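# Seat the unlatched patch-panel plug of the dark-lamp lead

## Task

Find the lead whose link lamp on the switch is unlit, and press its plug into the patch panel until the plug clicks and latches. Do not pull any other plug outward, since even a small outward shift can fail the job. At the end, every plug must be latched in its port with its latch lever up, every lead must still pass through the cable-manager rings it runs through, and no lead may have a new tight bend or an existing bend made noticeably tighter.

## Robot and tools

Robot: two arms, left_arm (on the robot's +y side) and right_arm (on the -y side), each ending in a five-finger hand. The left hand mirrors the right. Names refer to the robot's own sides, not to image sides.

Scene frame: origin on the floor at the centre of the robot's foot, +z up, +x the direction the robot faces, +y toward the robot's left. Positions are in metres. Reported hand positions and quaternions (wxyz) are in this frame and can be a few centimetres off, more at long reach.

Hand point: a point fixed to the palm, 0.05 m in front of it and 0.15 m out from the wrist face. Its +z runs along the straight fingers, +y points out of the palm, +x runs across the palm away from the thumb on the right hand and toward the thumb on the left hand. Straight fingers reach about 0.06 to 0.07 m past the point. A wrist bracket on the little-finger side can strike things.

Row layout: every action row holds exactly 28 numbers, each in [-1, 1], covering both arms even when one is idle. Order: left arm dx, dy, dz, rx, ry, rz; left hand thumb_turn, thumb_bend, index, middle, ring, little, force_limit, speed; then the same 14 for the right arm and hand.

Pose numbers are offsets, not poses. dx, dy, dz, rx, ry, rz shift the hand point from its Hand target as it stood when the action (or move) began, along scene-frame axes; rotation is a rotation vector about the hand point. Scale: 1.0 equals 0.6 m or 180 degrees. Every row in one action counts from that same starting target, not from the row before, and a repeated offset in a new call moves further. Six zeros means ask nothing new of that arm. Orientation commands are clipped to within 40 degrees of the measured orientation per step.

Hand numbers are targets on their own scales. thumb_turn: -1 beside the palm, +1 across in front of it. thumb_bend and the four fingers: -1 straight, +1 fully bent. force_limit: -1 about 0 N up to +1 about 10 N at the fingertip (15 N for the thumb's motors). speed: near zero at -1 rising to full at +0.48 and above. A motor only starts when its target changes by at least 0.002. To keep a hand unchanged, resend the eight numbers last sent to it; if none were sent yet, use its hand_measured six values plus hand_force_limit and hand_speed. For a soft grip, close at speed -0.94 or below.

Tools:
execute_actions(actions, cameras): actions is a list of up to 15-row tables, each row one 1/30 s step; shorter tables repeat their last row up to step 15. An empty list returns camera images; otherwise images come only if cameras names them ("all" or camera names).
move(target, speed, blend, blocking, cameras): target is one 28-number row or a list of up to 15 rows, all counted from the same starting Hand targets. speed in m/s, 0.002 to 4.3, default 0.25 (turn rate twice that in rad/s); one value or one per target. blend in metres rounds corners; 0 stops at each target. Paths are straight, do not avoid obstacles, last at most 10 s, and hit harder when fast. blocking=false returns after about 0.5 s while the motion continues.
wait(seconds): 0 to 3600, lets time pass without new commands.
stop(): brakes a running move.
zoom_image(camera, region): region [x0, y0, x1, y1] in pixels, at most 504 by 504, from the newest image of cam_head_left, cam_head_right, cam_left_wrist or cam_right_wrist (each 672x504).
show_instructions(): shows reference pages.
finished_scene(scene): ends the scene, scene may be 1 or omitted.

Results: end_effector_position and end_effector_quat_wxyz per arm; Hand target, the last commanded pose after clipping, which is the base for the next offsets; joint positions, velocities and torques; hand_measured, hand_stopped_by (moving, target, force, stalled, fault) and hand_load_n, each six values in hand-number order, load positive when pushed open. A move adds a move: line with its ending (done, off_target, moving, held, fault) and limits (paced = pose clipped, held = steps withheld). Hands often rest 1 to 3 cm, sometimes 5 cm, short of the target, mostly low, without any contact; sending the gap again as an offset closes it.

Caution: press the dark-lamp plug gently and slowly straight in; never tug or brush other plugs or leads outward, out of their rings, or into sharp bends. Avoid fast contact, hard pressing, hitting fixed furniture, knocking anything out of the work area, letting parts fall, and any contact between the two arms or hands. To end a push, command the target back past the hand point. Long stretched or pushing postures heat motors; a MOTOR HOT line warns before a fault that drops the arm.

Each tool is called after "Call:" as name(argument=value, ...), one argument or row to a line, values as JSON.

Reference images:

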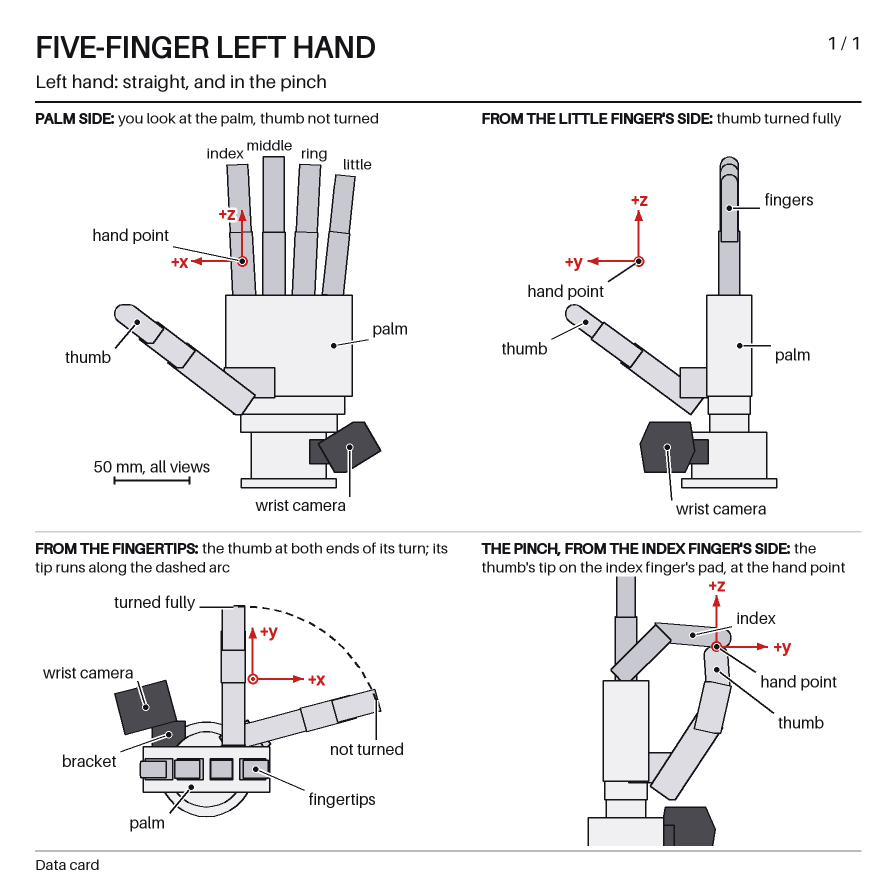

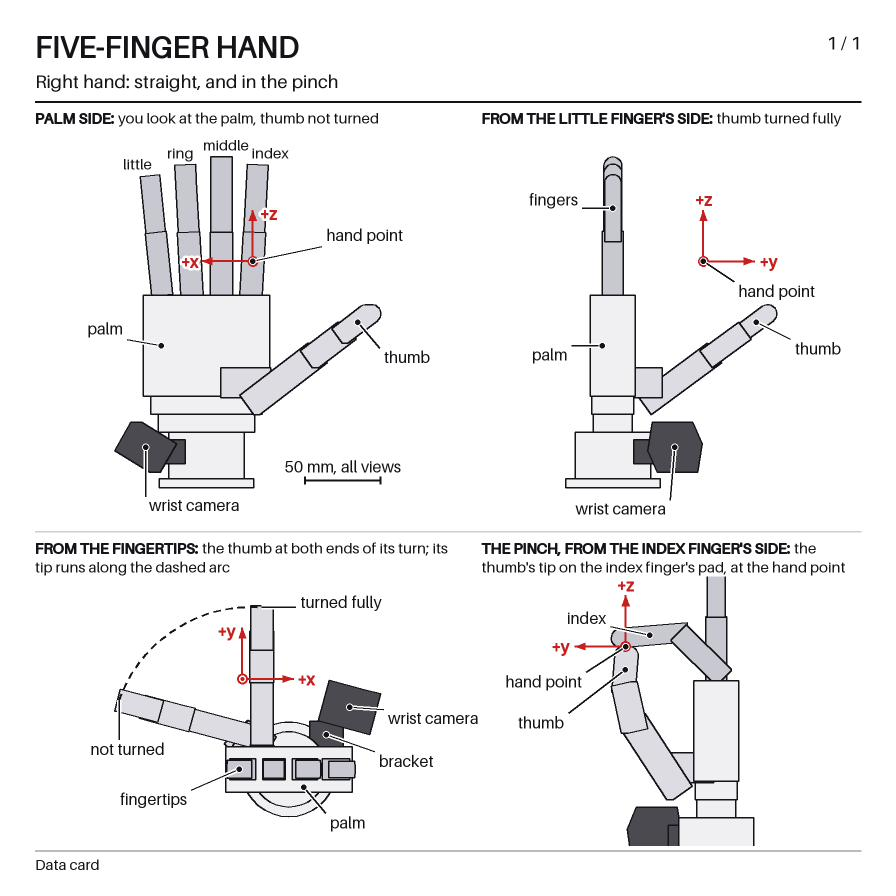

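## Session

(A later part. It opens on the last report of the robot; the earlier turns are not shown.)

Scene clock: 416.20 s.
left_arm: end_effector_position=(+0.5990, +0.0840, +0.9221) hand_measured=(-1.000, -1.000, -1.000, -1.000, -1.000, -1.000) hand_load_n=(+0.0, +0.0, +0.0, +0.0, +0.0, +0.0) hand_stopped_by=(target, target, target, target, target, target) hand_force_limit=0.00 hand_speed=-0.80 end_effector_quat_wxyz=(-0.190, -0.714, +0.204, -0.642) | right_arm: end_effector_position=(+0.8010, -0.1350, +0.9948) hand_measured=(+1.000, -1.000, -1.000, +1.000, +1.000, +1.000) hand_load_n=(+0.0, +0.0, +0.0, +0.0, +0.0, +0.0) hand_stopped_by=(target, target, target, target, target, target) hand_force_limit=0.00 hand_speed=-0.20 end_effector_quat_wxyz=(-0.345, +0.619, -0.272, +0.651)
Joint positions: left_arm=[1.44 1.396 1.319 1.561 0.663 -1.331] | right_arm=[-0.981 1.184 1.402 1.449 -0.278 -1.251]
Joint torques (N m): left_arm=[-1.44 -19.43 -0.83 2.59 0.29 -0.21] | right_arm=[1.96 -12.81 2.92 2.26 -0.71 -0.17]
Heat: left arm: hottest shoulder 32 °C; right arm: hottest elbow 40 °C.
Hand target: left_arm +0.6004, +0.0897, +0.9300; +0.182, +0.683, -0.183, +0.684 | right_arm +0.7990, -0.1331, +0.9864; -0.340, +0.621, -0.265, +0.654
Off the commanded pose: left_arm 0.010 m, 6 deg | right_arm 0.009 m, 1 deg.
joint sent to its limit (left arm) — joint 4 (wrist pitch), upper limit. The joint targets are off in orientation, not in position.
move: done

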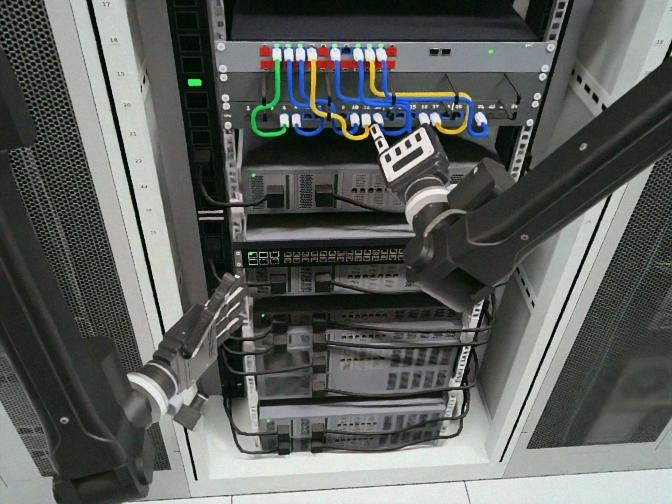

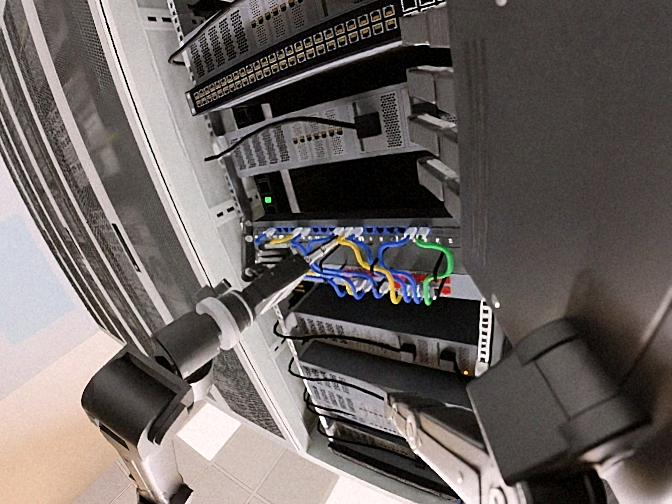

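Call:
move(
  target=[0,0,0,0,0,0,-1,-1,-1,-1,-1,-1,0.0,-0.8,0.010,-0.008,0.0065,0,0,0,1,-1,-1,1,1,1,0.0,-0.2],
  speed=0.02,
  cameras=["cam_head_left","cam_left_wrist"],
)

Call:
zoom_image(
  camera="cam_head_left",
  region=[355, 105, 395, 145],
)

Call:
zoom_image(
  camera="cam_left_wrist",
  region=[318, 225, 358, 265],
)

Scene clock: 417.20 s.
left_arm: end_effector_position=(+0.5990, +0.0840, +0.9221) hand_measured=(-1.000, -1.000, -1.000, -1.000, -1.000, -1.000) hand_load_n=(+0.0, +0.0, +0.0, +0.0, +0.0, +0.0) hand_stopped_by=(target, target, target, target, target, target) hand_force_limit=0.00 hand_speed=-0.80 end_effector_quat_wxyz=(-0.190, -0.714, +0.204, -0.642) | right_arm: end_effector_position=(+0.8032, -0.1363, +0.9961) hand_measured=(+1.000, -1.000, -1.000, +1.000, +1.000, +1.000) hand_load_n=(+0.0, +0.0, +0.0, +0.0, +0.0, +0.0) hand_stopped_by=(target, target, target, target, target, target) hand_force_limit=0.00 hand_speed=-0.20 end_effector_quat_wxyz=(-0.344, +0.618, -0.272, +0.653)
Joint positions: left_arm=[1.44 1.396 1.319 1.561 0.663 -1.331] | right_arm=[-0.981 1.184 1.408 1.449 -0.278 -1.251]
Joint torques (N m): left_arm=[-1.32 -19.19 -0.8 2.66 0.26 -0.19] | right_arm=[1.9 -13.8 2.95 1.47 -0.71 -0.15]
Heat: left arm: hottest shoulder 32 °C; right arm: hottest elbow 40 °C.
Hand target: left_arm +0.6004, +0.0897, +0.9300; +0.182, +0.683, -0.183, +0.684 | right_arm +0.8050, -0.1378, +0.9903; -0.340, +0.621, -0.265, +0.654
Off the commanded pose: left_arm 0.010 m, 6 deg | right_arm 0.006 m, 1 deg.
joint sent to its limit (left arm) — joint 4 (wrist pitch), upper limit. The joint targets are off in orientation, not in position.
move: done

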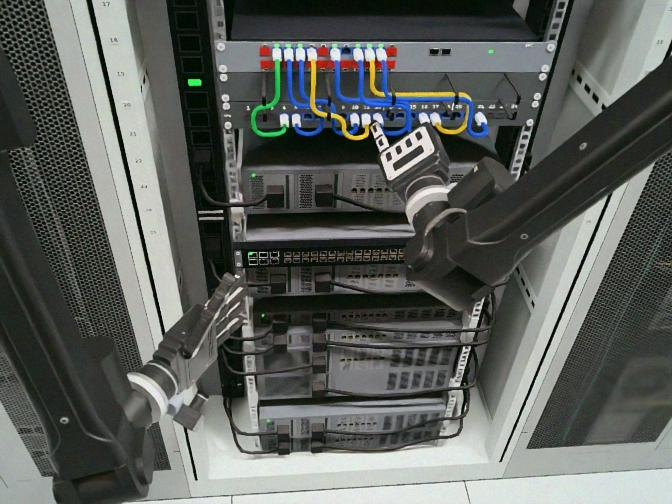

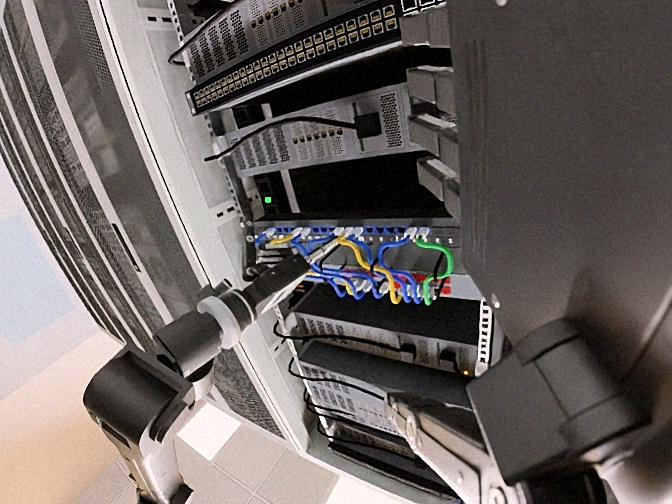

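Scaled by 12.600 from the camera's image (finer frame: 960x720).

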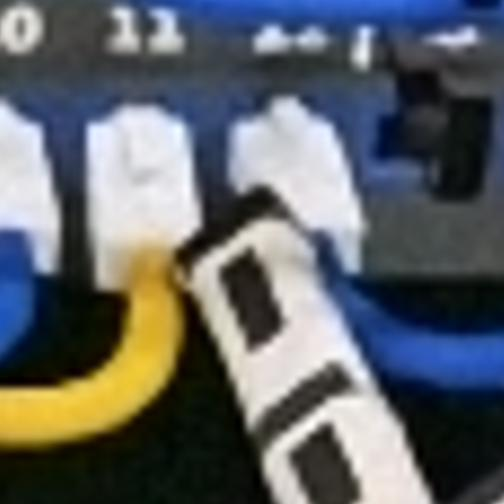

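Scaled by 12.600 from the camera's image (finer frame: 960x720).

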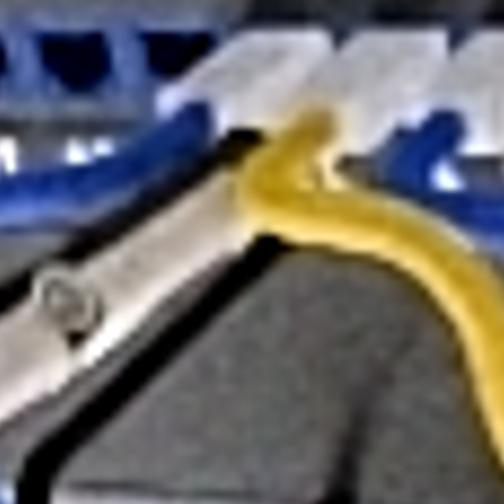

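Call:
move(
  target=[0,0,0,0,0,0,-1,-1,-1,-1,-1,-1,0.0,-0.8,0.005,-0.0007,-0.0006,-0.00105,0.00605,0.0073,1,-1,-1,1,1,1,0.0,-0.2],
  speed=0.02,
  cameras=["cam_head_left","cam_left_wrist"],
)

Call:
zoom_image(
  camera="cam_head_left",
  region=[355, 105, 395, 145],
)

Scene clock: 418.73 s.
left_arm: end_effector_position=(+0.5990, +0.0840, +0.9221) hand_measured=(-1.000, -1.000, -1.000, -1.000, -1.000, -1.000) hand_load_n=(+0.0, +0.0, +0.0, +0.0, +0.0, +0.0) hand_stopped_by=(target, target, target, target, target, target) hand_force_limit=0.00 hand_speed=-0.80 end_effector_quat_wxyz=(-0.190, -0.714, +0.204, -0.642) | right_arm: end_effector_position=(+0.8047, -0.1346, +0.9948) hand_measured=(+1.000, -1.000, -1.000, +1.000, +1.000, +1.000) hand_load_n=(+0.0, +0.0, -0.5, +0.0, +0.5, +0.0) hand_stopped_by=(target, target, target, target, target, target) hand_force_limit=0.00 hand_speed=-0.20 end_effector_quat_wxyz=(-0.348, +0.623, -0.271, +0.646)
Joint positions: left_arm=[1.44 1.396 1.319 1.561 0.663 -1.331] | right_arm=[-0.981 1.178 1.408 1.425 -0.283 -1.251]
Joint torques (N m): left_arm=[-1.85 -19.66 -0.87 2.85 0.25 -0.18] | right_arm=[1.38 -14.8 2.78 0.76 -0.87 -0.17]
Heat: left arm: hottest shoulder 32 °C; right arm: hottest elbow 40 °C.
Hand target: left_arm +0.6004, +0.0897, +0.9300; +0.182, +0.683, -0.183, +0.684 | right_arm +0.8079, -0.1381, +0.9898; -0.344, +0.631, -0.260, +0.645
Off the commanded pose: left_arm 0.010 m, 6 deg | right_arm 0.007 m, 2 deg.
joint sent to its limit (left arm) — joint 4 (wrist pitch), upper limit. The joint targets are off in orientation, not in position.
move: done

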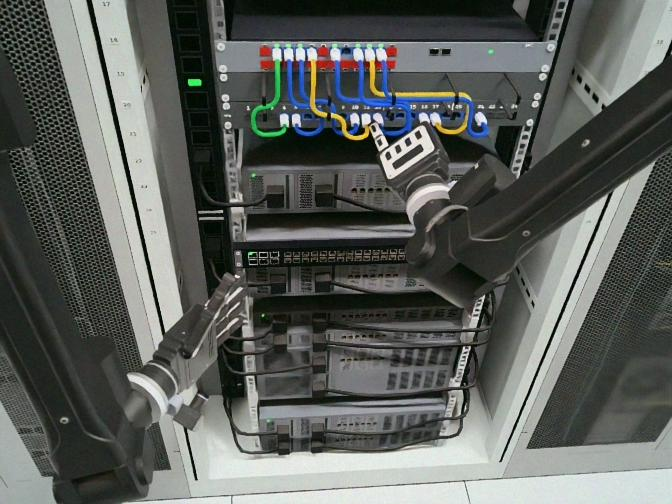

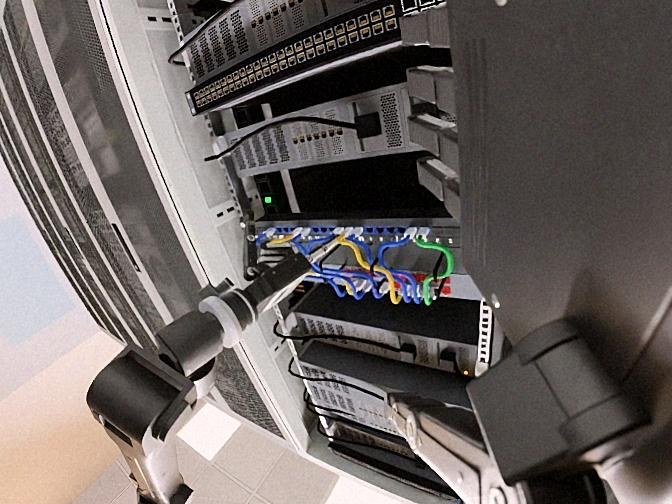

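Scaled by 12.600 from the camera's image (finer frame: 960x720).

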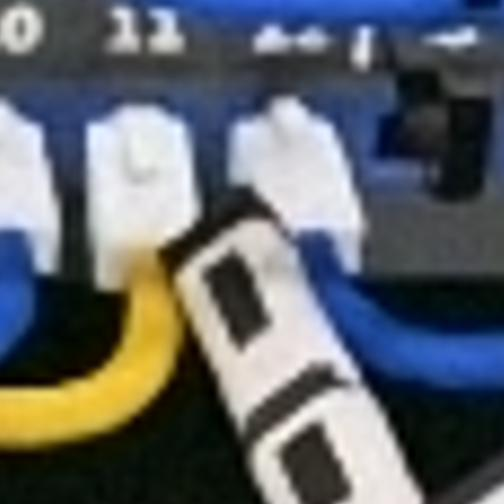

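Call:
move(
  target=[0,0,0,0,0,0,-1,-1,-1,-1,-1,-1,0.0,-0.8,0.0345,-0.0311,0.0260,0.0019,-0.0112,-0.0136,1,-1,-1,1,1,1,0.0,-0.2],
  speed=0.04,
  cameras=["cam_head_left"],
)

Call:
zoom_image(
  camera="cam_head_left",
  region=[355, 105, 395, 145],
)

Scene clock: 419.97 s.
left_arm: end_effector_position=(+0.5990, +0.0840, +0.9221) hand_measured=(-1.000, -1.000, -1.000, -1.000, -1.000, -1.000) hand_load_n=(+0.0, +0.0, +0.0, +0.0, +0.0, +0.0) hand_stopped_by=(target, target, target, target, target, target) hand_force_limit=0.00 hand_speed=-0.80 end_effector_quat_wxyz=(-0.190, -0.714, +0.204, -0.642) | right_arm: end_effector_position=(+0.8057, -0.1366, +0.9943) hand_measured=(+1.000, -1.000, -1.000, +1.000, +1.000, +1.000) hand_load_n=(+0.5, +0.0, +0.0, +0.0, +0.0, +0.0) hand_stopped_by=(target, target, target, target, target, target) hand_force_limit=0.00 hand_speed=-0.20 end_effector_quat_wxyz=(-0.346, +0.623, -0.272, +0.647)
Joint positions: left_arm=[1.44 1.396 1.319 1.561 0.663 -1.331] | right_arm=[-0.984 1.178 1.411 1.423 -0.278 -1.249]
Joint torques (N m): left_arm=[-1.32 -19.31 -0.88 2.77 0.27 -0.24] | right_arm=[1.55 -15.97 4.85 1.05 -0.38 -0.05]
Heat: left arm: hottest shoulder 32 °C; right arm: hottest elbow 39 °C.
Hand target: left_arm +0.6004, +0.0897, +0.9300; +0.182, +0.683, -0.183, +0.684 | right_arm +0.8286, -0.1568, +1.0054; -0.337, +0.613, -0.269, +0.662
Off the commanded pose: left_arm 0.010 m, 6 deg | right_arm 0.032 m, 2 deg.
joint sent to its limit (left arm) — joint 4 (wrist pitch), upper limit. The joint targets are off in orientation, not in position.
move: off_target (right_arm)

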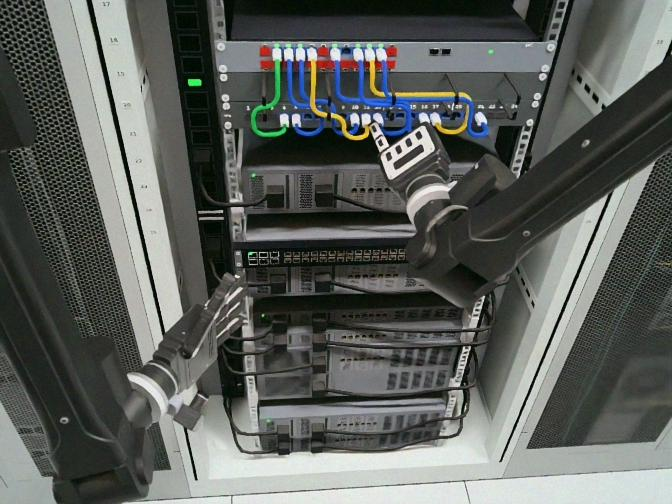

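Scaled by 12.600 from the camera's image (finer frame: 960x720).

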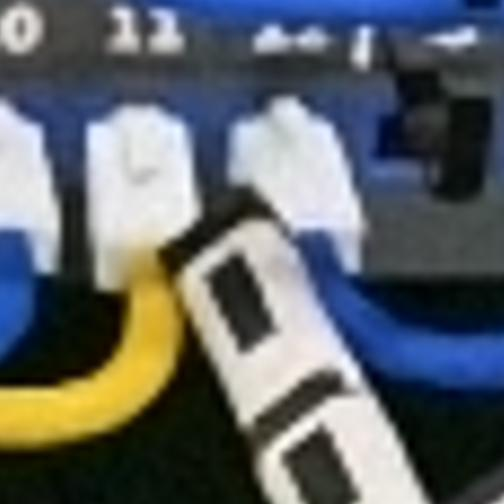

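Call:
move(
  target=[0,0,0,0,0,0,-1,-1,-1,-1,-1,-1,0.0,-0.8,0.0345,-0.0301,0.0267,0.0019,-0.0112,-0.0136,1,-1,-1,1,1,1,0.0,-0.2],
  speed=0.04,
  cameras=["cam_head_left"],
)

Call:
zoom_image(
  camera="cam_head_left",
  region=[355, 105, 395, 145],
)

Scene clock: 421.30 s.
left_arm: end_effector_position=(+0.5990, +0.0840, +0.9221) hand_measured=(-1.000, -1.000, -1.000, -1.000, -1.000, -1.000) hand_load_n=(-0.5, +0.0, +0.0, +0.0, +0.0, +0.0) hand_stopped_by=(target, target, target, target, target, target) hand_force_limit=0.00 hand_speed=-0.80 end_effector_quat_wxyz=(-0.190, -0.714, +0.204, -0.642) | right_arm: end_effector_position=(+0.8064, -0.1369, +0.9940) hand_measured=(+1.000, -1.000, -1.000, +1.000, +1.000, +1.000) hand_load_n=(+0.0, +0.0, +0.0, +0.0, +0.0, +0.0) hand_stopped_by=(target, target, target, target, target, target) hand_force_limit=0.00 hand_speed=-0.20 end_effector_quat_wxyz=(-0.350, +0.620, -0.280, +0.644)
Joint positions: left_arm=[1.44 1.396 1.319 1.561 0.663 -1.331] | right_arm=[-0.984 1.178 1.413 1.423 -0.272 -1.231]
Joint torques (N m): left_arm=[-1.9 -19.72 -0.84 2.63 0.29 -0.21] | right_arm=[1.79 -17.38 6.74 1.32 0.08 -0.09]
Heat: left arm: hottest shoulder 32 °C; right arm: hottest elbow 39 °C.
Hand target: left_arm +0.6004, +0.0897, +0.9300; +0.182, +0.683, -0.183, +0.684 | right_arm +0.8493, -0.1749, +1.0214; -0.329, +0.594, -0.278, +0.679
Off the commanded pose: left_arm 0.010 m, 6 deg | right_arm 0.063 m, 6 deg.
joint sent to its limit (left arm) — joint 4 (wrist pitch), upper limit. The joint targets are off in orientation, not in position.
move: off_target (right_arm)

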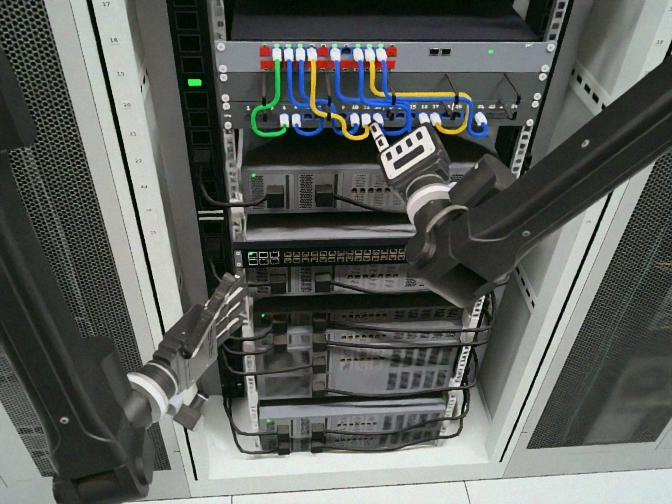

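Scaled by 12.600 from the camera's image (finer frame: 960x720).

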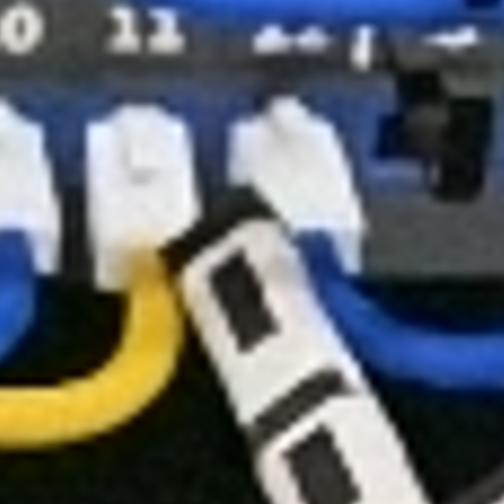

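Call:
move(
  target=[0,0,0,0,0,0,-1,-1,-1,-1,-1,-1,0.0,-0.8,0.0345,-0.0301,0.0267,0.0019,-0.0112,-0.0136,1,-1,-1,1,1,1,0.0,-0.2],
  speed=0.04,
  cameras=["cam_head_left"],
)

Call:
zoom_image(
  camera="cam_head_left",
  region=[355, 105, 395, 145],
)

Scene clock: 422.67 s.
left_arm: end_effector_position=(+0.5990, +0.0840, +0.9221) hand_measured=(-1.000, -1.000, -1.000, -1.000, -1.000, -1.000) hand_load_n=(-0.5, +0.0, +0.0, +0.0, +0.0, +0.0) hand_stopped_by=(target, target, target, target, target, target) hand_force_limit=0.00 hand_speed=-0.80 end_effector_quat_wxyz=(-0.190, -0.714, +0.204, -0.642) | right_arm: end_effector_position=(+0.8070, -0.1373, +0.9935) hand_measured=(+1.000, -1.000, -1.000, +1.000, +1.000, +1.000) hand_load_n=(+0.0, +0.0, +0.5, +0.0, +0.0, +0.0) hand_stopped_by=(target, target, target, target, target, target) hand_force_limit=0.00 hand_speed=-0.20 end_effector_quat_wxyz=(-0.353, +0.617, -0.288, +0.641)
Joint positions: left_arm=[1.44 1.396 1.319 1.561 0.663 -1.331] | right_arm=[-0.984 1.178 1.415 1.423 -0.266 -1.213]
Joint torques (N m): left_arm=[-1.44 -19.25 -0.98 2.69 0.3 -0.18] | right_arm=[2.14 -18.78 8.5 1.74 0.56 -0.18]
Heat: left arm: hottest shoulder 32 °C; right arm: hottest elbow 39 °C.
Hand target: left_arm +0.6004, +0.0897, +0.9300; +0.182, +0.683, -0.183, +0.684 | right_arm +0.8699, -0.1929, +1.0374; -0.321, +0.575, -0.287, +0.695
Off the commanded pose: left_arm 0.010 m, 6 deg | right_arm 0.095 m, 9 deg.
joint sent to its limit (left arm) — joint 4 (wrist pitch), upper limit. The joint targets are off in orientation, not in position.
move: off_target (right_arm)

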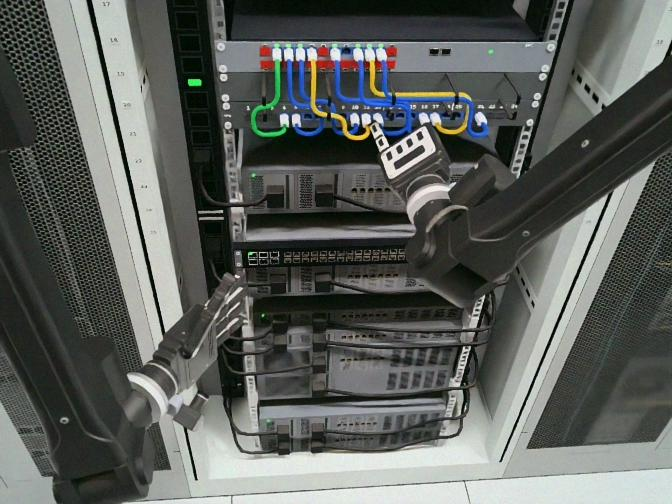

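Scaled by 12.600 from the camera's image (finer frame: 960x720).

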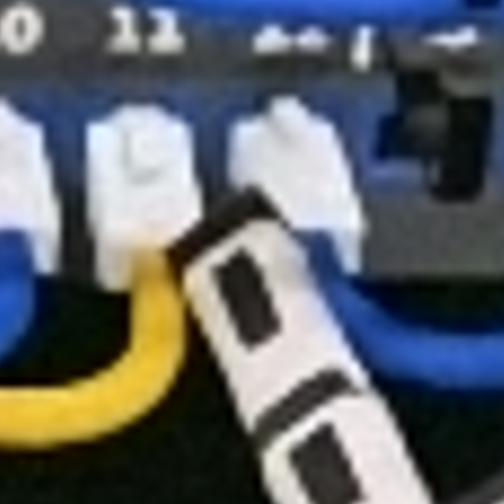

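Call:
move(
  target=[0,0,0,0,0,0,-1,-1,-1,-1,-1,-1,0.0,-0.8,0.0345,-0.0301,0.0267,0.0,-0.0130,-0.0115,1,-1,-1,1,1,1,0.0,-0.2],
  speed=0.04,
  cameras=["cam_head_left"],
)

Call:
zoom_image(
  camera="cam_head_left",
  region=[355, 105, 395, 145],
)

Scene clock: 424.10 s.
left_arm: end_effector_position=(+0.5990, +0.0840, +0.9221) hand_measured=(-1.000, -1.000, -1.000, -1.000, -1.000, -1.000) hand_load_n=(-0.5, +0.0, +0.0, +0.0, +0.0, +0.0) hand_stopped_by=(target, target, target, target, target, target) hand_force_limit=0.00 hand_speed=-0.80 end_effector_quat_wxyz=(-0.190, -0.714, +0.204, -0.642) | right_arm: end_effector_position=(+0.8077, -0.1379, +0.9937) hand_measured=(+1.000, -1.000, -1.000, +1.000, +1.000, +1.000) hand_load_n=(+0.0, +0.0, +0.5, +0.0, +0.0, +0.0) hand_stopped_by=(target, target, target, target, target, target) hand_force_limit=0.00 hand_speed=-0.20 end_effector_quat_wxyz=(-0.355, +0.615, -0.293, +0.641)
Joint positions: left_arm=[1.44 1.396 1.319 1.561 0.663 -1.331] | right_arm=[-0.984 1.178 1.417 1.424 -0.261 -1.201]
Joint torques (N m): left_arm=[-1.32 -19.37 -0.92 2.73 0.31 -0.19] | right_arm=[1.96 -20.19 10.18 2.17 0.78 -0.21]
Heat: left arm: hottest shoulder 32 °C; right arm: hottest elbow 40 °C.
Hand target: left_arm +0.6004, +0.0897, +0.9300; +0.182, +0.683, -0.183, +0.684 | right_arm +0.8906, -0.2109, +1.0533; -0.314, +0.556, -0.291, +0.712
Off the commanded pose: left_arm 0.010 m, 6 deg | right_arm 0.126 m, 12 deg.
joint sent to its limit (left arm) — joint 4 (wrist pitch), upper limit. The joint targets are off in orientation, not in position.
move: off_target (right_arm)

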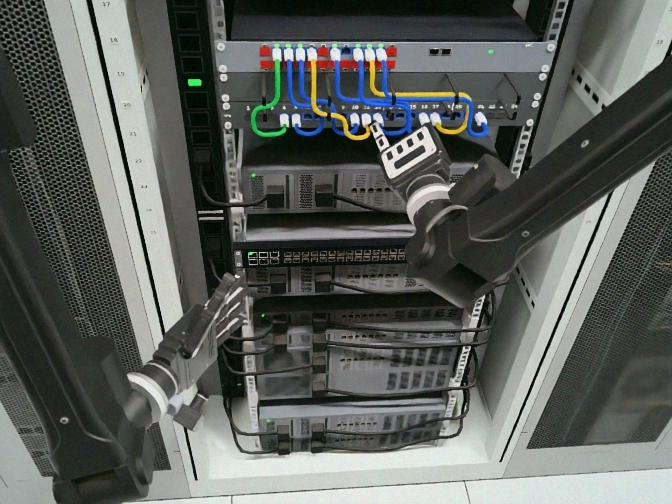

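Scaled by 12.600 from the camera's image (finer frame: 960x720).

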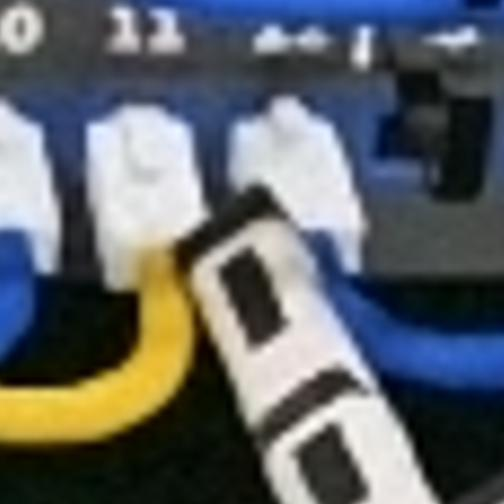

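Call:
move(
  target=[0,0,0,0,0,0,-1,-1,-1,-1,-1,-1,0.0,-0.8,0.0,0.0,0.0,-0.015,0.0,0.0,1,-1,-1,1,1,1,0.0,-0.2],
  speed=0.04,
  cameras=["cam_head_left"],
)

Call:
zoom_image(
  camera="cam_head_left",
  region=[355, 105, 395, 145],
)

Scene clock: 426.00 s.
left_arm: end_effector_position=(+0.5990, +0.0840, +0.9221) hand_measured=(-1.000, -1.000, -1.000, -1.000, -1.000, -1.000) hand_load_n=(+0.0, +0.0, +0.0, +0.0, +0.0, +0.0) hand_stopped_by=(target, target, target, target, target, target) hand_force_limit=0.00 hand_speed=-0.80 end_effector_quat_wxyz=(-0.190, -0.714, +0.204, -0.642) | right_arm: end_effector_position=(+0.8081, -0.1396, +0.9948) hand_measured=(+1.000, -1.000, -1.000, +1.000, +1.000, +1.000) hand_load_n=(+0.5, +0.0, +0.5, +0.0, +0.0, +0.0) hand_stopped_by=(target, target, target, target, target, target) hand_force_limit=0.00 hand_speed=-0.20 end_effector_quat_wxyz=(-0.347, +0.618, -0.283, +0.646)
Joint positions: left_arm=[1.44 1.396 1.319 1.561 0.663 -1.331] | right_arm=[-0.984 1.178 1.417 1.425 -0.265 -1.23]
Joint torques (N m): left_arm=[-2.14 -19.84 -0.73 2.81 0.24 -0.22] | right_arm=[2.08 -19.84 10.32 2.03 0.58 -0.39]
Heat: left arm: hottest shoulder 32 °C; right arm: hottest elbow 40 °C.
Hand target: left_arm +0.6004, +0.0897, +0.9300; +0.182, +0.683, -0.183, +0.684 | right_arm +0.8906, -0.2108, +1.0534; -0.301, +0.563, -0.274, +0.719
Off the commanded pose: left_arm 0.010 m, 6 deg | right_arm 0.124 m, 12 deg.
joint sent to its limit (left arm) — joint 4 (wrist pitch), upper limit. The joint targets are off in orientation, not in position.
move: off_target (right_arm)

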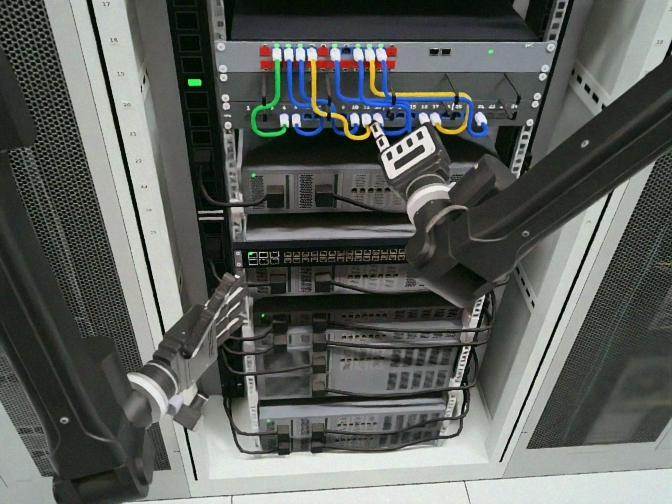

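Scaled by 12.600 from the camera's image (finer frame: 960x720).

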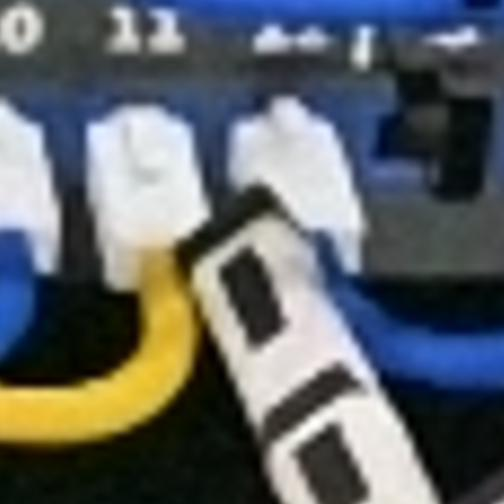

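Call:
move(
  target=[0,0,0,0,0,0,-1,-1,-1,-1,-1,-1,0.0,-0.8,0.028,-0.0230,0.0185,-0.0017,-0.0073,-0.0064,1,-1,-1,1,1,1,0.0,-0.2],
  speed=0.04,
  cameras=["cam_head_left"],
)

Call:
zoom_image(
  camera="cam_head_left",
  region=[355, 105, 395, 145],
)

Scene clock: 427.43 s.
left_arm: end_effector_position=(+0.5990, +0.0840, +0.9221) hand_measured=(-1.000, -1.000, -1.000, -1.000, -1.000, -1.000) hand_load_n=(+0.0, +0.0, +0.0, +0.0, +0.0, +0.0) hand_stopped_by=(target, target, target, target, target, target) hand_force_limit=0.00 hand_speed=-0.80 end_effector_quat_wxyz=(-0.190, -0.714, +0.204, -0.642) | right_arm: end_effector_position=(+0.8087, -0.1400, +0.9951) hand_measured=(+1.000, -1.000, -1.000, +1.000, +1.000, +1.000) hand_load_n=(+0.0, +0.0, +0.5, +0.5, +0.0, +0.0) hand_stopped_by=(target, target, target, target, target, target) hand_force_limit=0.00 hand_speed=-0.20 end_effector_quat_wxyz=(-0.346, +0.618, -0.282, +0.647)
Joint positions: left_arm=[1.44 1.396 1.319 1.561 0.663 -1.331] | right_arm=[-0.984 1.178 1.419 1.425 -0.265 -1.231]
Joint torques (N m): left_arm=[-1.55 -19.43 -0.81 2.73 0.29 -0.17] | right_arm=[1.73 -21.07 11.45 1.91 0.76 -0.35]
Heat: left arm: hottest shoulder 32 °C; right arm: hottest elbow 40 °C.
Hand target: left_arm +0.6004, +0.0897, +0.9300; +0.182, +0.683, -0.183, +0.684 | right_arm +0.9075, -0.2247, +1.0645; -0.296, +0.553, -0.274, +0.729
Off the commanded pose: left_arm 0.010 m, 6 deg | right_arm 0.147 m, 13 deg.
joint sent to its limit (left arm) — joint 4 (wrist pitch), upper limit. The joint targets are off in orientation, not in position.
move: off_target (right_arm)

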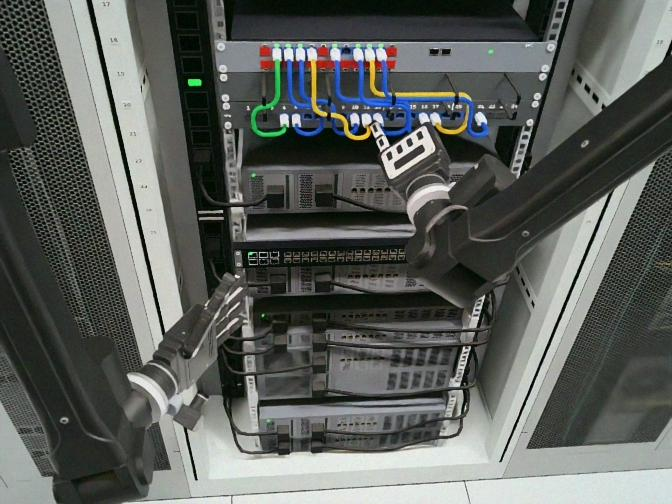

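Scaled by 12.600 from the camera's image (finer frame: 960x720).

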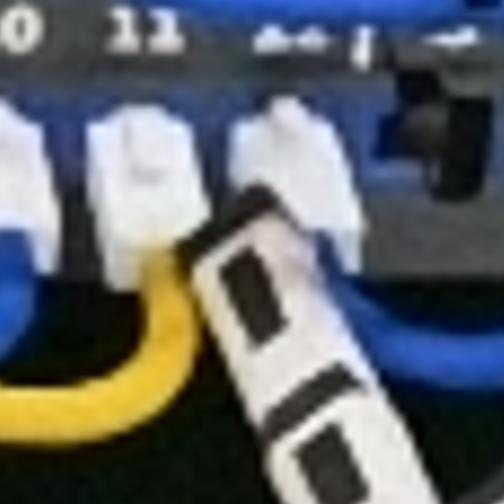

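Call:
move(
  target=[0,0,0,0,0,0,-1,-1,-1,-1,-1,-1,0.0,-0.8,0.056,-0.0440,0.0350,-0.0028,-0.0118,-0.0104,1,-1,-1,1,1,1,0.0,-0.2],
  speed=0.05,
  cameras=["cam_head_left"],
)

Call:
zoom_image(
  camera="cam_head_left",
  region=[355, 105, 395, 145],
)

Scene clock: 428.77 s.
left_arm: end_effector_position=(+0.5990, +0.0840, +0.9221) hand_measured=(-1.000, -1.000, -1.000, -1.000, -1.000, -1.000) hand_load_n=(+0.0, +0.0, +0.0, +0.0, +0.0, +0.0) hand_stopped_by=(target, target, target, target, target, target) hand_force_limit=0.00 hand_speed=-0.80 end_effector_quat_wxyz=(-0.190, -0.714, +0.204, -0.642) | right_arm: end_effector_position=(+0.8122, -0.1422, +0.9971) hand_measured=(+1.000, -1.000, -1.000, +1.000, +1.000, +1.000) hand_load_n=(+0.0, +0.0, +0.5, +0.0, +0.0, +0.0) hand_stopped_by=(target, target, target, target, target, target) hand_force_limit=0.00 hand_speed=-0.20 end_effector_quat_wxyz=(-0.346, +0.617, -0.282, +0.648)
Joint positions: left_arm=[1.44 1.396 1.319 1.561 0.663 -1.331] | right_arm=[-0.984 1.174 1.425 1.42 -0.265 -1.231]
Joint torques (N m): left_arm=[-1.79 -19.31 -0.94 2.62 0.25 -0.21] | right_arm=[1.49 -23.77 13.39 1.33 1.07 -0.32]
Heat: left arm: hottest shoulder 32 °C; right arm: hottest elbow 40 °C.
Hand target: left_arm +0.6004, +0.0897, +0.9300; +0.182, +0.683, -0.183, +0.684 | right_arm +0.9411, -0.2513, +1.0857; -0.286, +0.536, -0.275, +0.746
Off the commanded pose: left_arm 0.010 m, 6 deg | right_arm 0.191 m, 16 deg.
joint sent to its limit (left arm) — joint 4 (wrist pitch), upper limit. The joint targets are off in orientation, not in position.
move: off_target (right_arm)

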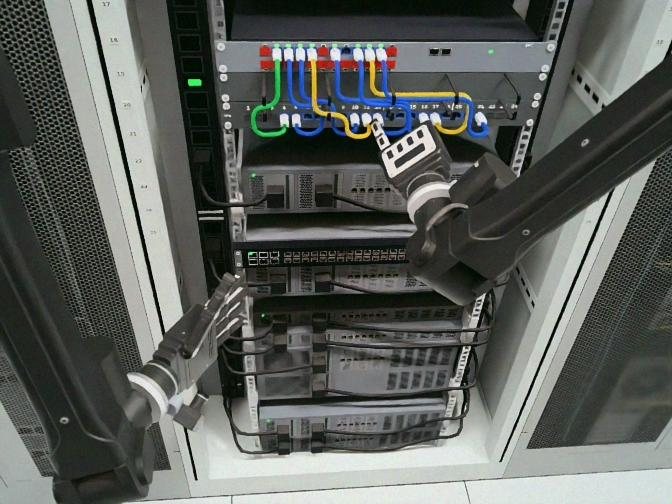

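Scaled by 12.600 from the camera's image (finer frame: 960x720).

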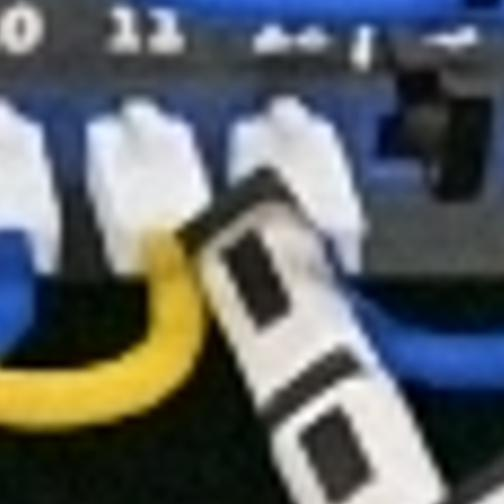

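Call:
zoom_image(
  camera="cam_head_left",
  region=[240, 40, 400, 150],
)

Call:
zoom_image(
  camera="cam_head_left",
  region=[290, 35, 330, 75],
)

Scaled by 3.150 from the camera's image (finer frame: 960x720).

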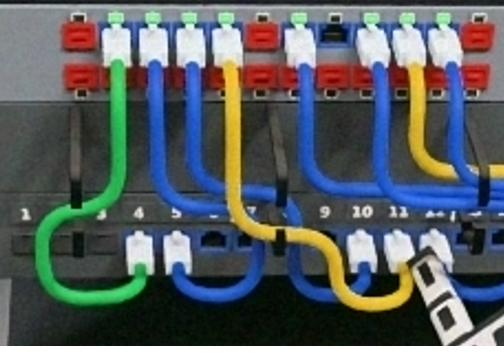

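Scaled by 12.600 from the camera's image (finer frame: 960x720).

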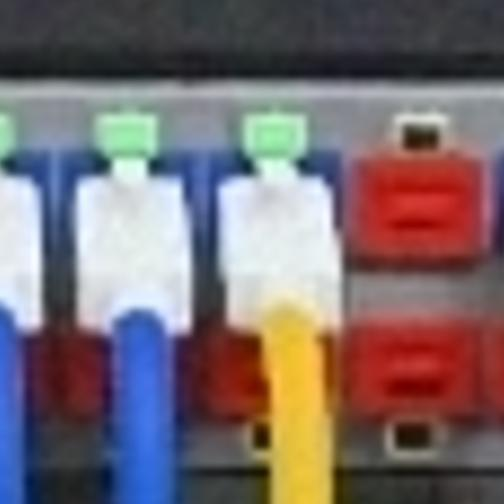

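Call:
move(
  target=[0,0,0,0,0,0,-1,-1,-1,-1,-1,-1,0.0,-0.8,-0.161,0.130,-0.104,0.0197,0.0460,0.0426,1,-1,-1,1,1,1,0.0,-0.2],
  speed=0.05,
  cameras=["cam_head_left"],
)

Call:
zoom_image(
  camera="cam_head_left",
  region=[355, 105, 395, 145],
)

Scene clock: 432.17 s.
left_arm: end_effector_position=(+0.5990, +0.0840, +0.9221) hand_measured=(-1.000, -1.000, -1.000, -1.000, -1.000, -1.000) hand_load_n=(+0.0, +0.0, +0.0, +0.0, +0.0, +0.0) hand_stopped_by=(target, target, target, target, target, target) hand_force_limit=0.00 hand_speed=-0.80 end_effector_quat_wxyz=(-0.190, -0.714, +0.204, -0.642) | right_arm: end_effector_position=(+0.8103, -0.1403, +0.9958) hand_measured=(+1.000, -1.000, -1.000, +1.000, +1.000, +1.000) hand_load_n=(+0.0, +0.0, +0.0, +0.0, +0.0, +0.0) hand_stopped_by=(target, target, target, target, target, target) hand_force_limit=0.00 hand_speed=-0.20 end_effector_quat_wxyz=(-0.349, +0.618, -0.280, +0.646)
Joint positions: left_arm=[1.44 1.396 1.319 1.561 0.663 -1.331] | right_arm=[-0.987 1.174 1.421 1.418 -0.271 -1.227]
Joint torques (N m): left_arm=[-1.44 -19.43 -0.77 2.73 0.29 -0.22] | right_arm=[2.2 -17.73 5.48 1.48 0.11 -0.13]
Heat: left arm: hottest shoulder 32 °C; right arm: hottest elbow 40 °C.
Hand target: left_arm +0.6004, +0.0897, +0.9300; +0.182, +0.683, -0.183, +0.684 | right_arm +0.8445, -0.1734, +1.0233; -0.331, +0.596, -0.281, +0.675
Off the commanded pose: left_arm 0.010 m, 6 deg | right_arm 0.055 m, 5 deg.
joint sent to its limit (left arm) — joint 4 (wrist pitch), upper limit. The joint targets are off in orientation, not in position.
move: off_target (right_arm)

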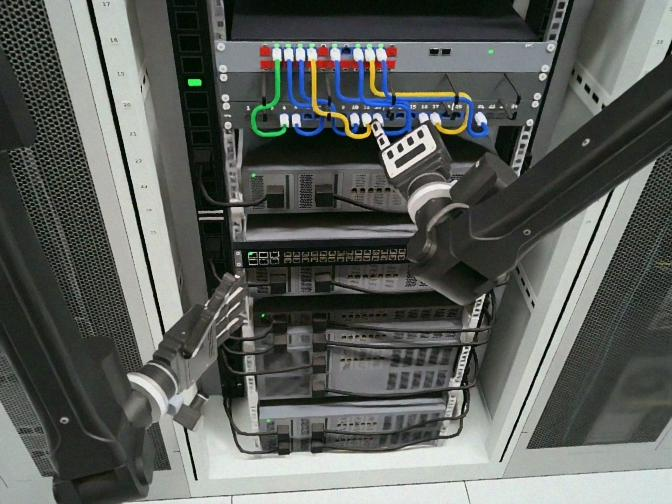

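Scaled by 12.600 from the camera's image (finer frame: 960x720).

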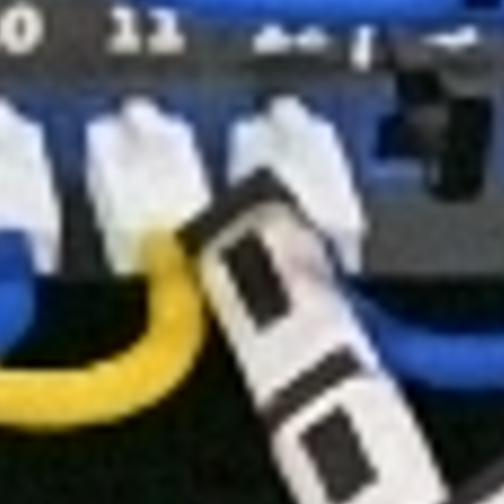

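Call:
move(
  target=[0,0,0,0,0,0,-1,-1,-1,-1,-1,-1,0.0,-0.8,-0.0742,0.0523,-0.0413,0.0066,0.0150,0.0140,1,-1,-1,1,1,1,0.0,-0.2],
  speed=0.04,
  cameras=["cam_head_left"],
)

Call:
zoom_image(
  camera="cam_head_left",
  region=[355, 105, 395, 145],
)

Scene clock: 434.20 s.
left_arm: end_effector_position=(+0.5990, +0.0840, +0.9221) hand_measured=(-1.000, -1.000, -1.000, -1.000, -1.000, -1.000) hand_load_n=(+0.0, +0.0, +0.0, +0.0, +0.5, +0.0) hand_stopped_by=(target, target, target, target, target, target) hand_force_limit=0.00 hand_speed=-0.80 end_effector_quat_wxyz=(-0.190, -0.714, +0.204, -0.642) | right_arm: end_effector_position=(+0.8012, -0.1391, +0.9953) hand_measured=(+1.000, -1.000, -1.000, +1.000, +1.000, +1.000) hand_load_n=(+0.0, +0.0, +0.0, +0.0, +0.0, +0.0) hand_stopped_by=(target, target, target, target, target, target) hand_force_limit=0.00 hand_speed=-0.20 end_effector_quat_wxyz=(-0.347, +0.618, -0.282, +0.646)
Joint positions: left_arm=[1.44 1.396 1.319 1.561 0.663 -1.331] | right_arm=[-0.987 1.174 1.396 1.445 -0.267 -1.227]
Joint torques (N m): left_arm=[-1.2 -19.72 -0.81 2.7 0.31 -0.2] | right_arm=[2.55 -14.92 1.46 2.37 -0.5 -0.09]
Heat: left arm: hottest shoulder 32 °C; right arm: hottest elbow 40 °C.
Hand target: left_arm +0.6004, +0.0897, +0.9300; +0.182, +0.683, -0.183, +0.684 | right_arm +0.7999, -0.1419, +0.9984; -0.345, +0.615, -0.282, +0.651
Off the commanded pose: left_arm 0.010 m, 6 deg | right_arm 0.004 m, 1 deg.
joint sent to its limit (left arm) — joint 4 (wrist pitch), upper limit. The joint targets are off in orientation, not in position.
move: done

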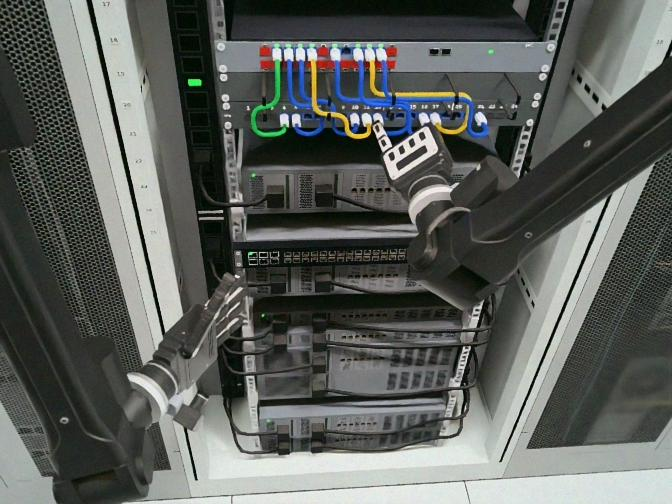

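Scaled by 12.600 from the camera's image (finer frame: 960x720).

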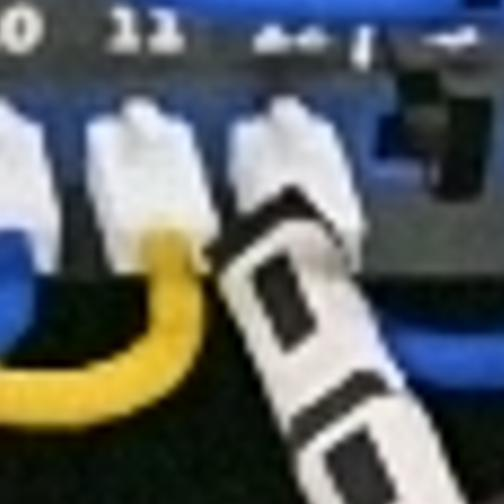

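Call:
move(
  target=[0,0,0,0,0,0,-1,-1,-1,-1,-1,-1,0.0,-0.8,-0.10,0.005,0.010,0,0,0,1,-1,-1,1,1,1,0.0,-0.2],
  speed=0.08,
  cameras=["cam_head_left"],
)

Call:
zoom_image(
  camera="cam_head_left",
  region=[320, 80, 440, 170],
)

Scene clock: 435.77 s.
left_arm: end_effector_position=(+0.5990, +0.0840, +0.9221) hand_measured=(-1.000, -1.000, -1.000, -1.000, -1.000, -1.000) hand_load_n=(+0.0, +0.0, +0.0, +0.0, +0.0, +0.0) hand_stopped_by=(target, target, target, target, target, target) hand_force_limit=0.00 hand_speed=-0.80 end_effector_quat_wxyz=(-0.190, -0.714, +0.204, -0.642) | right_arm: end_effector_position=(+0.7387, -0.1292, +0.9979) hand_measured=(+1.000, -1.000, -1.000, +1.000, +1.000, +1.000) hand_load_n=(+0.0, +0.0, +0.5, +0.0, +0.0, +0.0) hand_stopped_by=(target, target, target, target, target, target) hand_force_limit=0.00 hand_speed=-0.20 end_effector_quat_wxyz=(-0.351, +0.634, -0.285, +0.627)
Joint positions: left_arm=[1.44 1.396 1.319 1.561 0.663 -1.331] | right_arm=[-0.987 1.134 1.203 1.546 -0.261 -1.227]
Joint torques (N m): left_arm=[-1.96 -19.37 -0.87 2.71 0.24 -0.18] | right_arm=[1.79 -14.45 0.43 2.41 -0.48 -0.11]
Heat: left arm: hottest shoulder 32 °C; right arm: hottest elbow 40 °C.
Hand target: left_arm +0.6004, +0.0897, +0.9300; +0.182, +0.683, -0.183, +0.684 | right_arm +0.7398, -0.1389, +1.0044; -0.345, +0.615, -0.282, +0.651
Off the commanded pose: left_arm 0.010 m, 6 deg | right_arm 0.012 m, 4 deg.
joint sent to its limit (left arm) — joint 4 (wrist pitch), upper limit. The joint targets are off in orientation, not in position.
joint sent to its limit (right arm) — joint 4 (wrist pitch), upper limit. The joint targets still meet the commanded pose.
move: off_target (right_arm)

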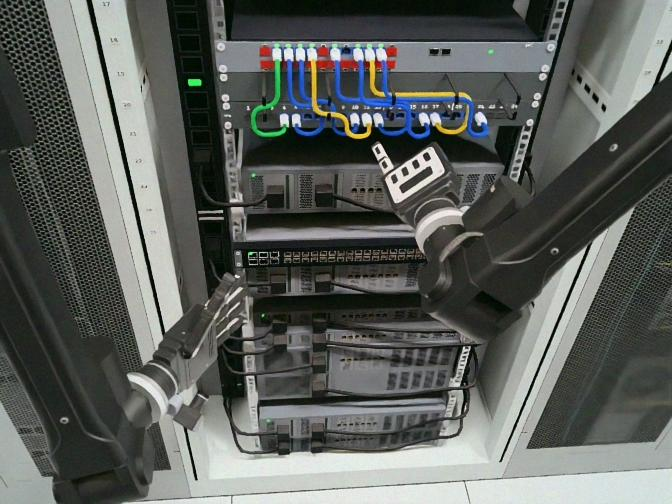

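Scaled by 4.200 from the camera's image (finer frame: 960x720).

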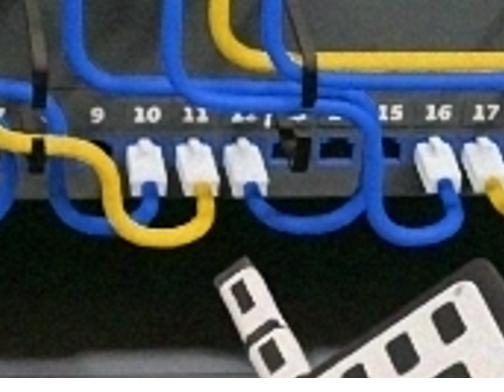

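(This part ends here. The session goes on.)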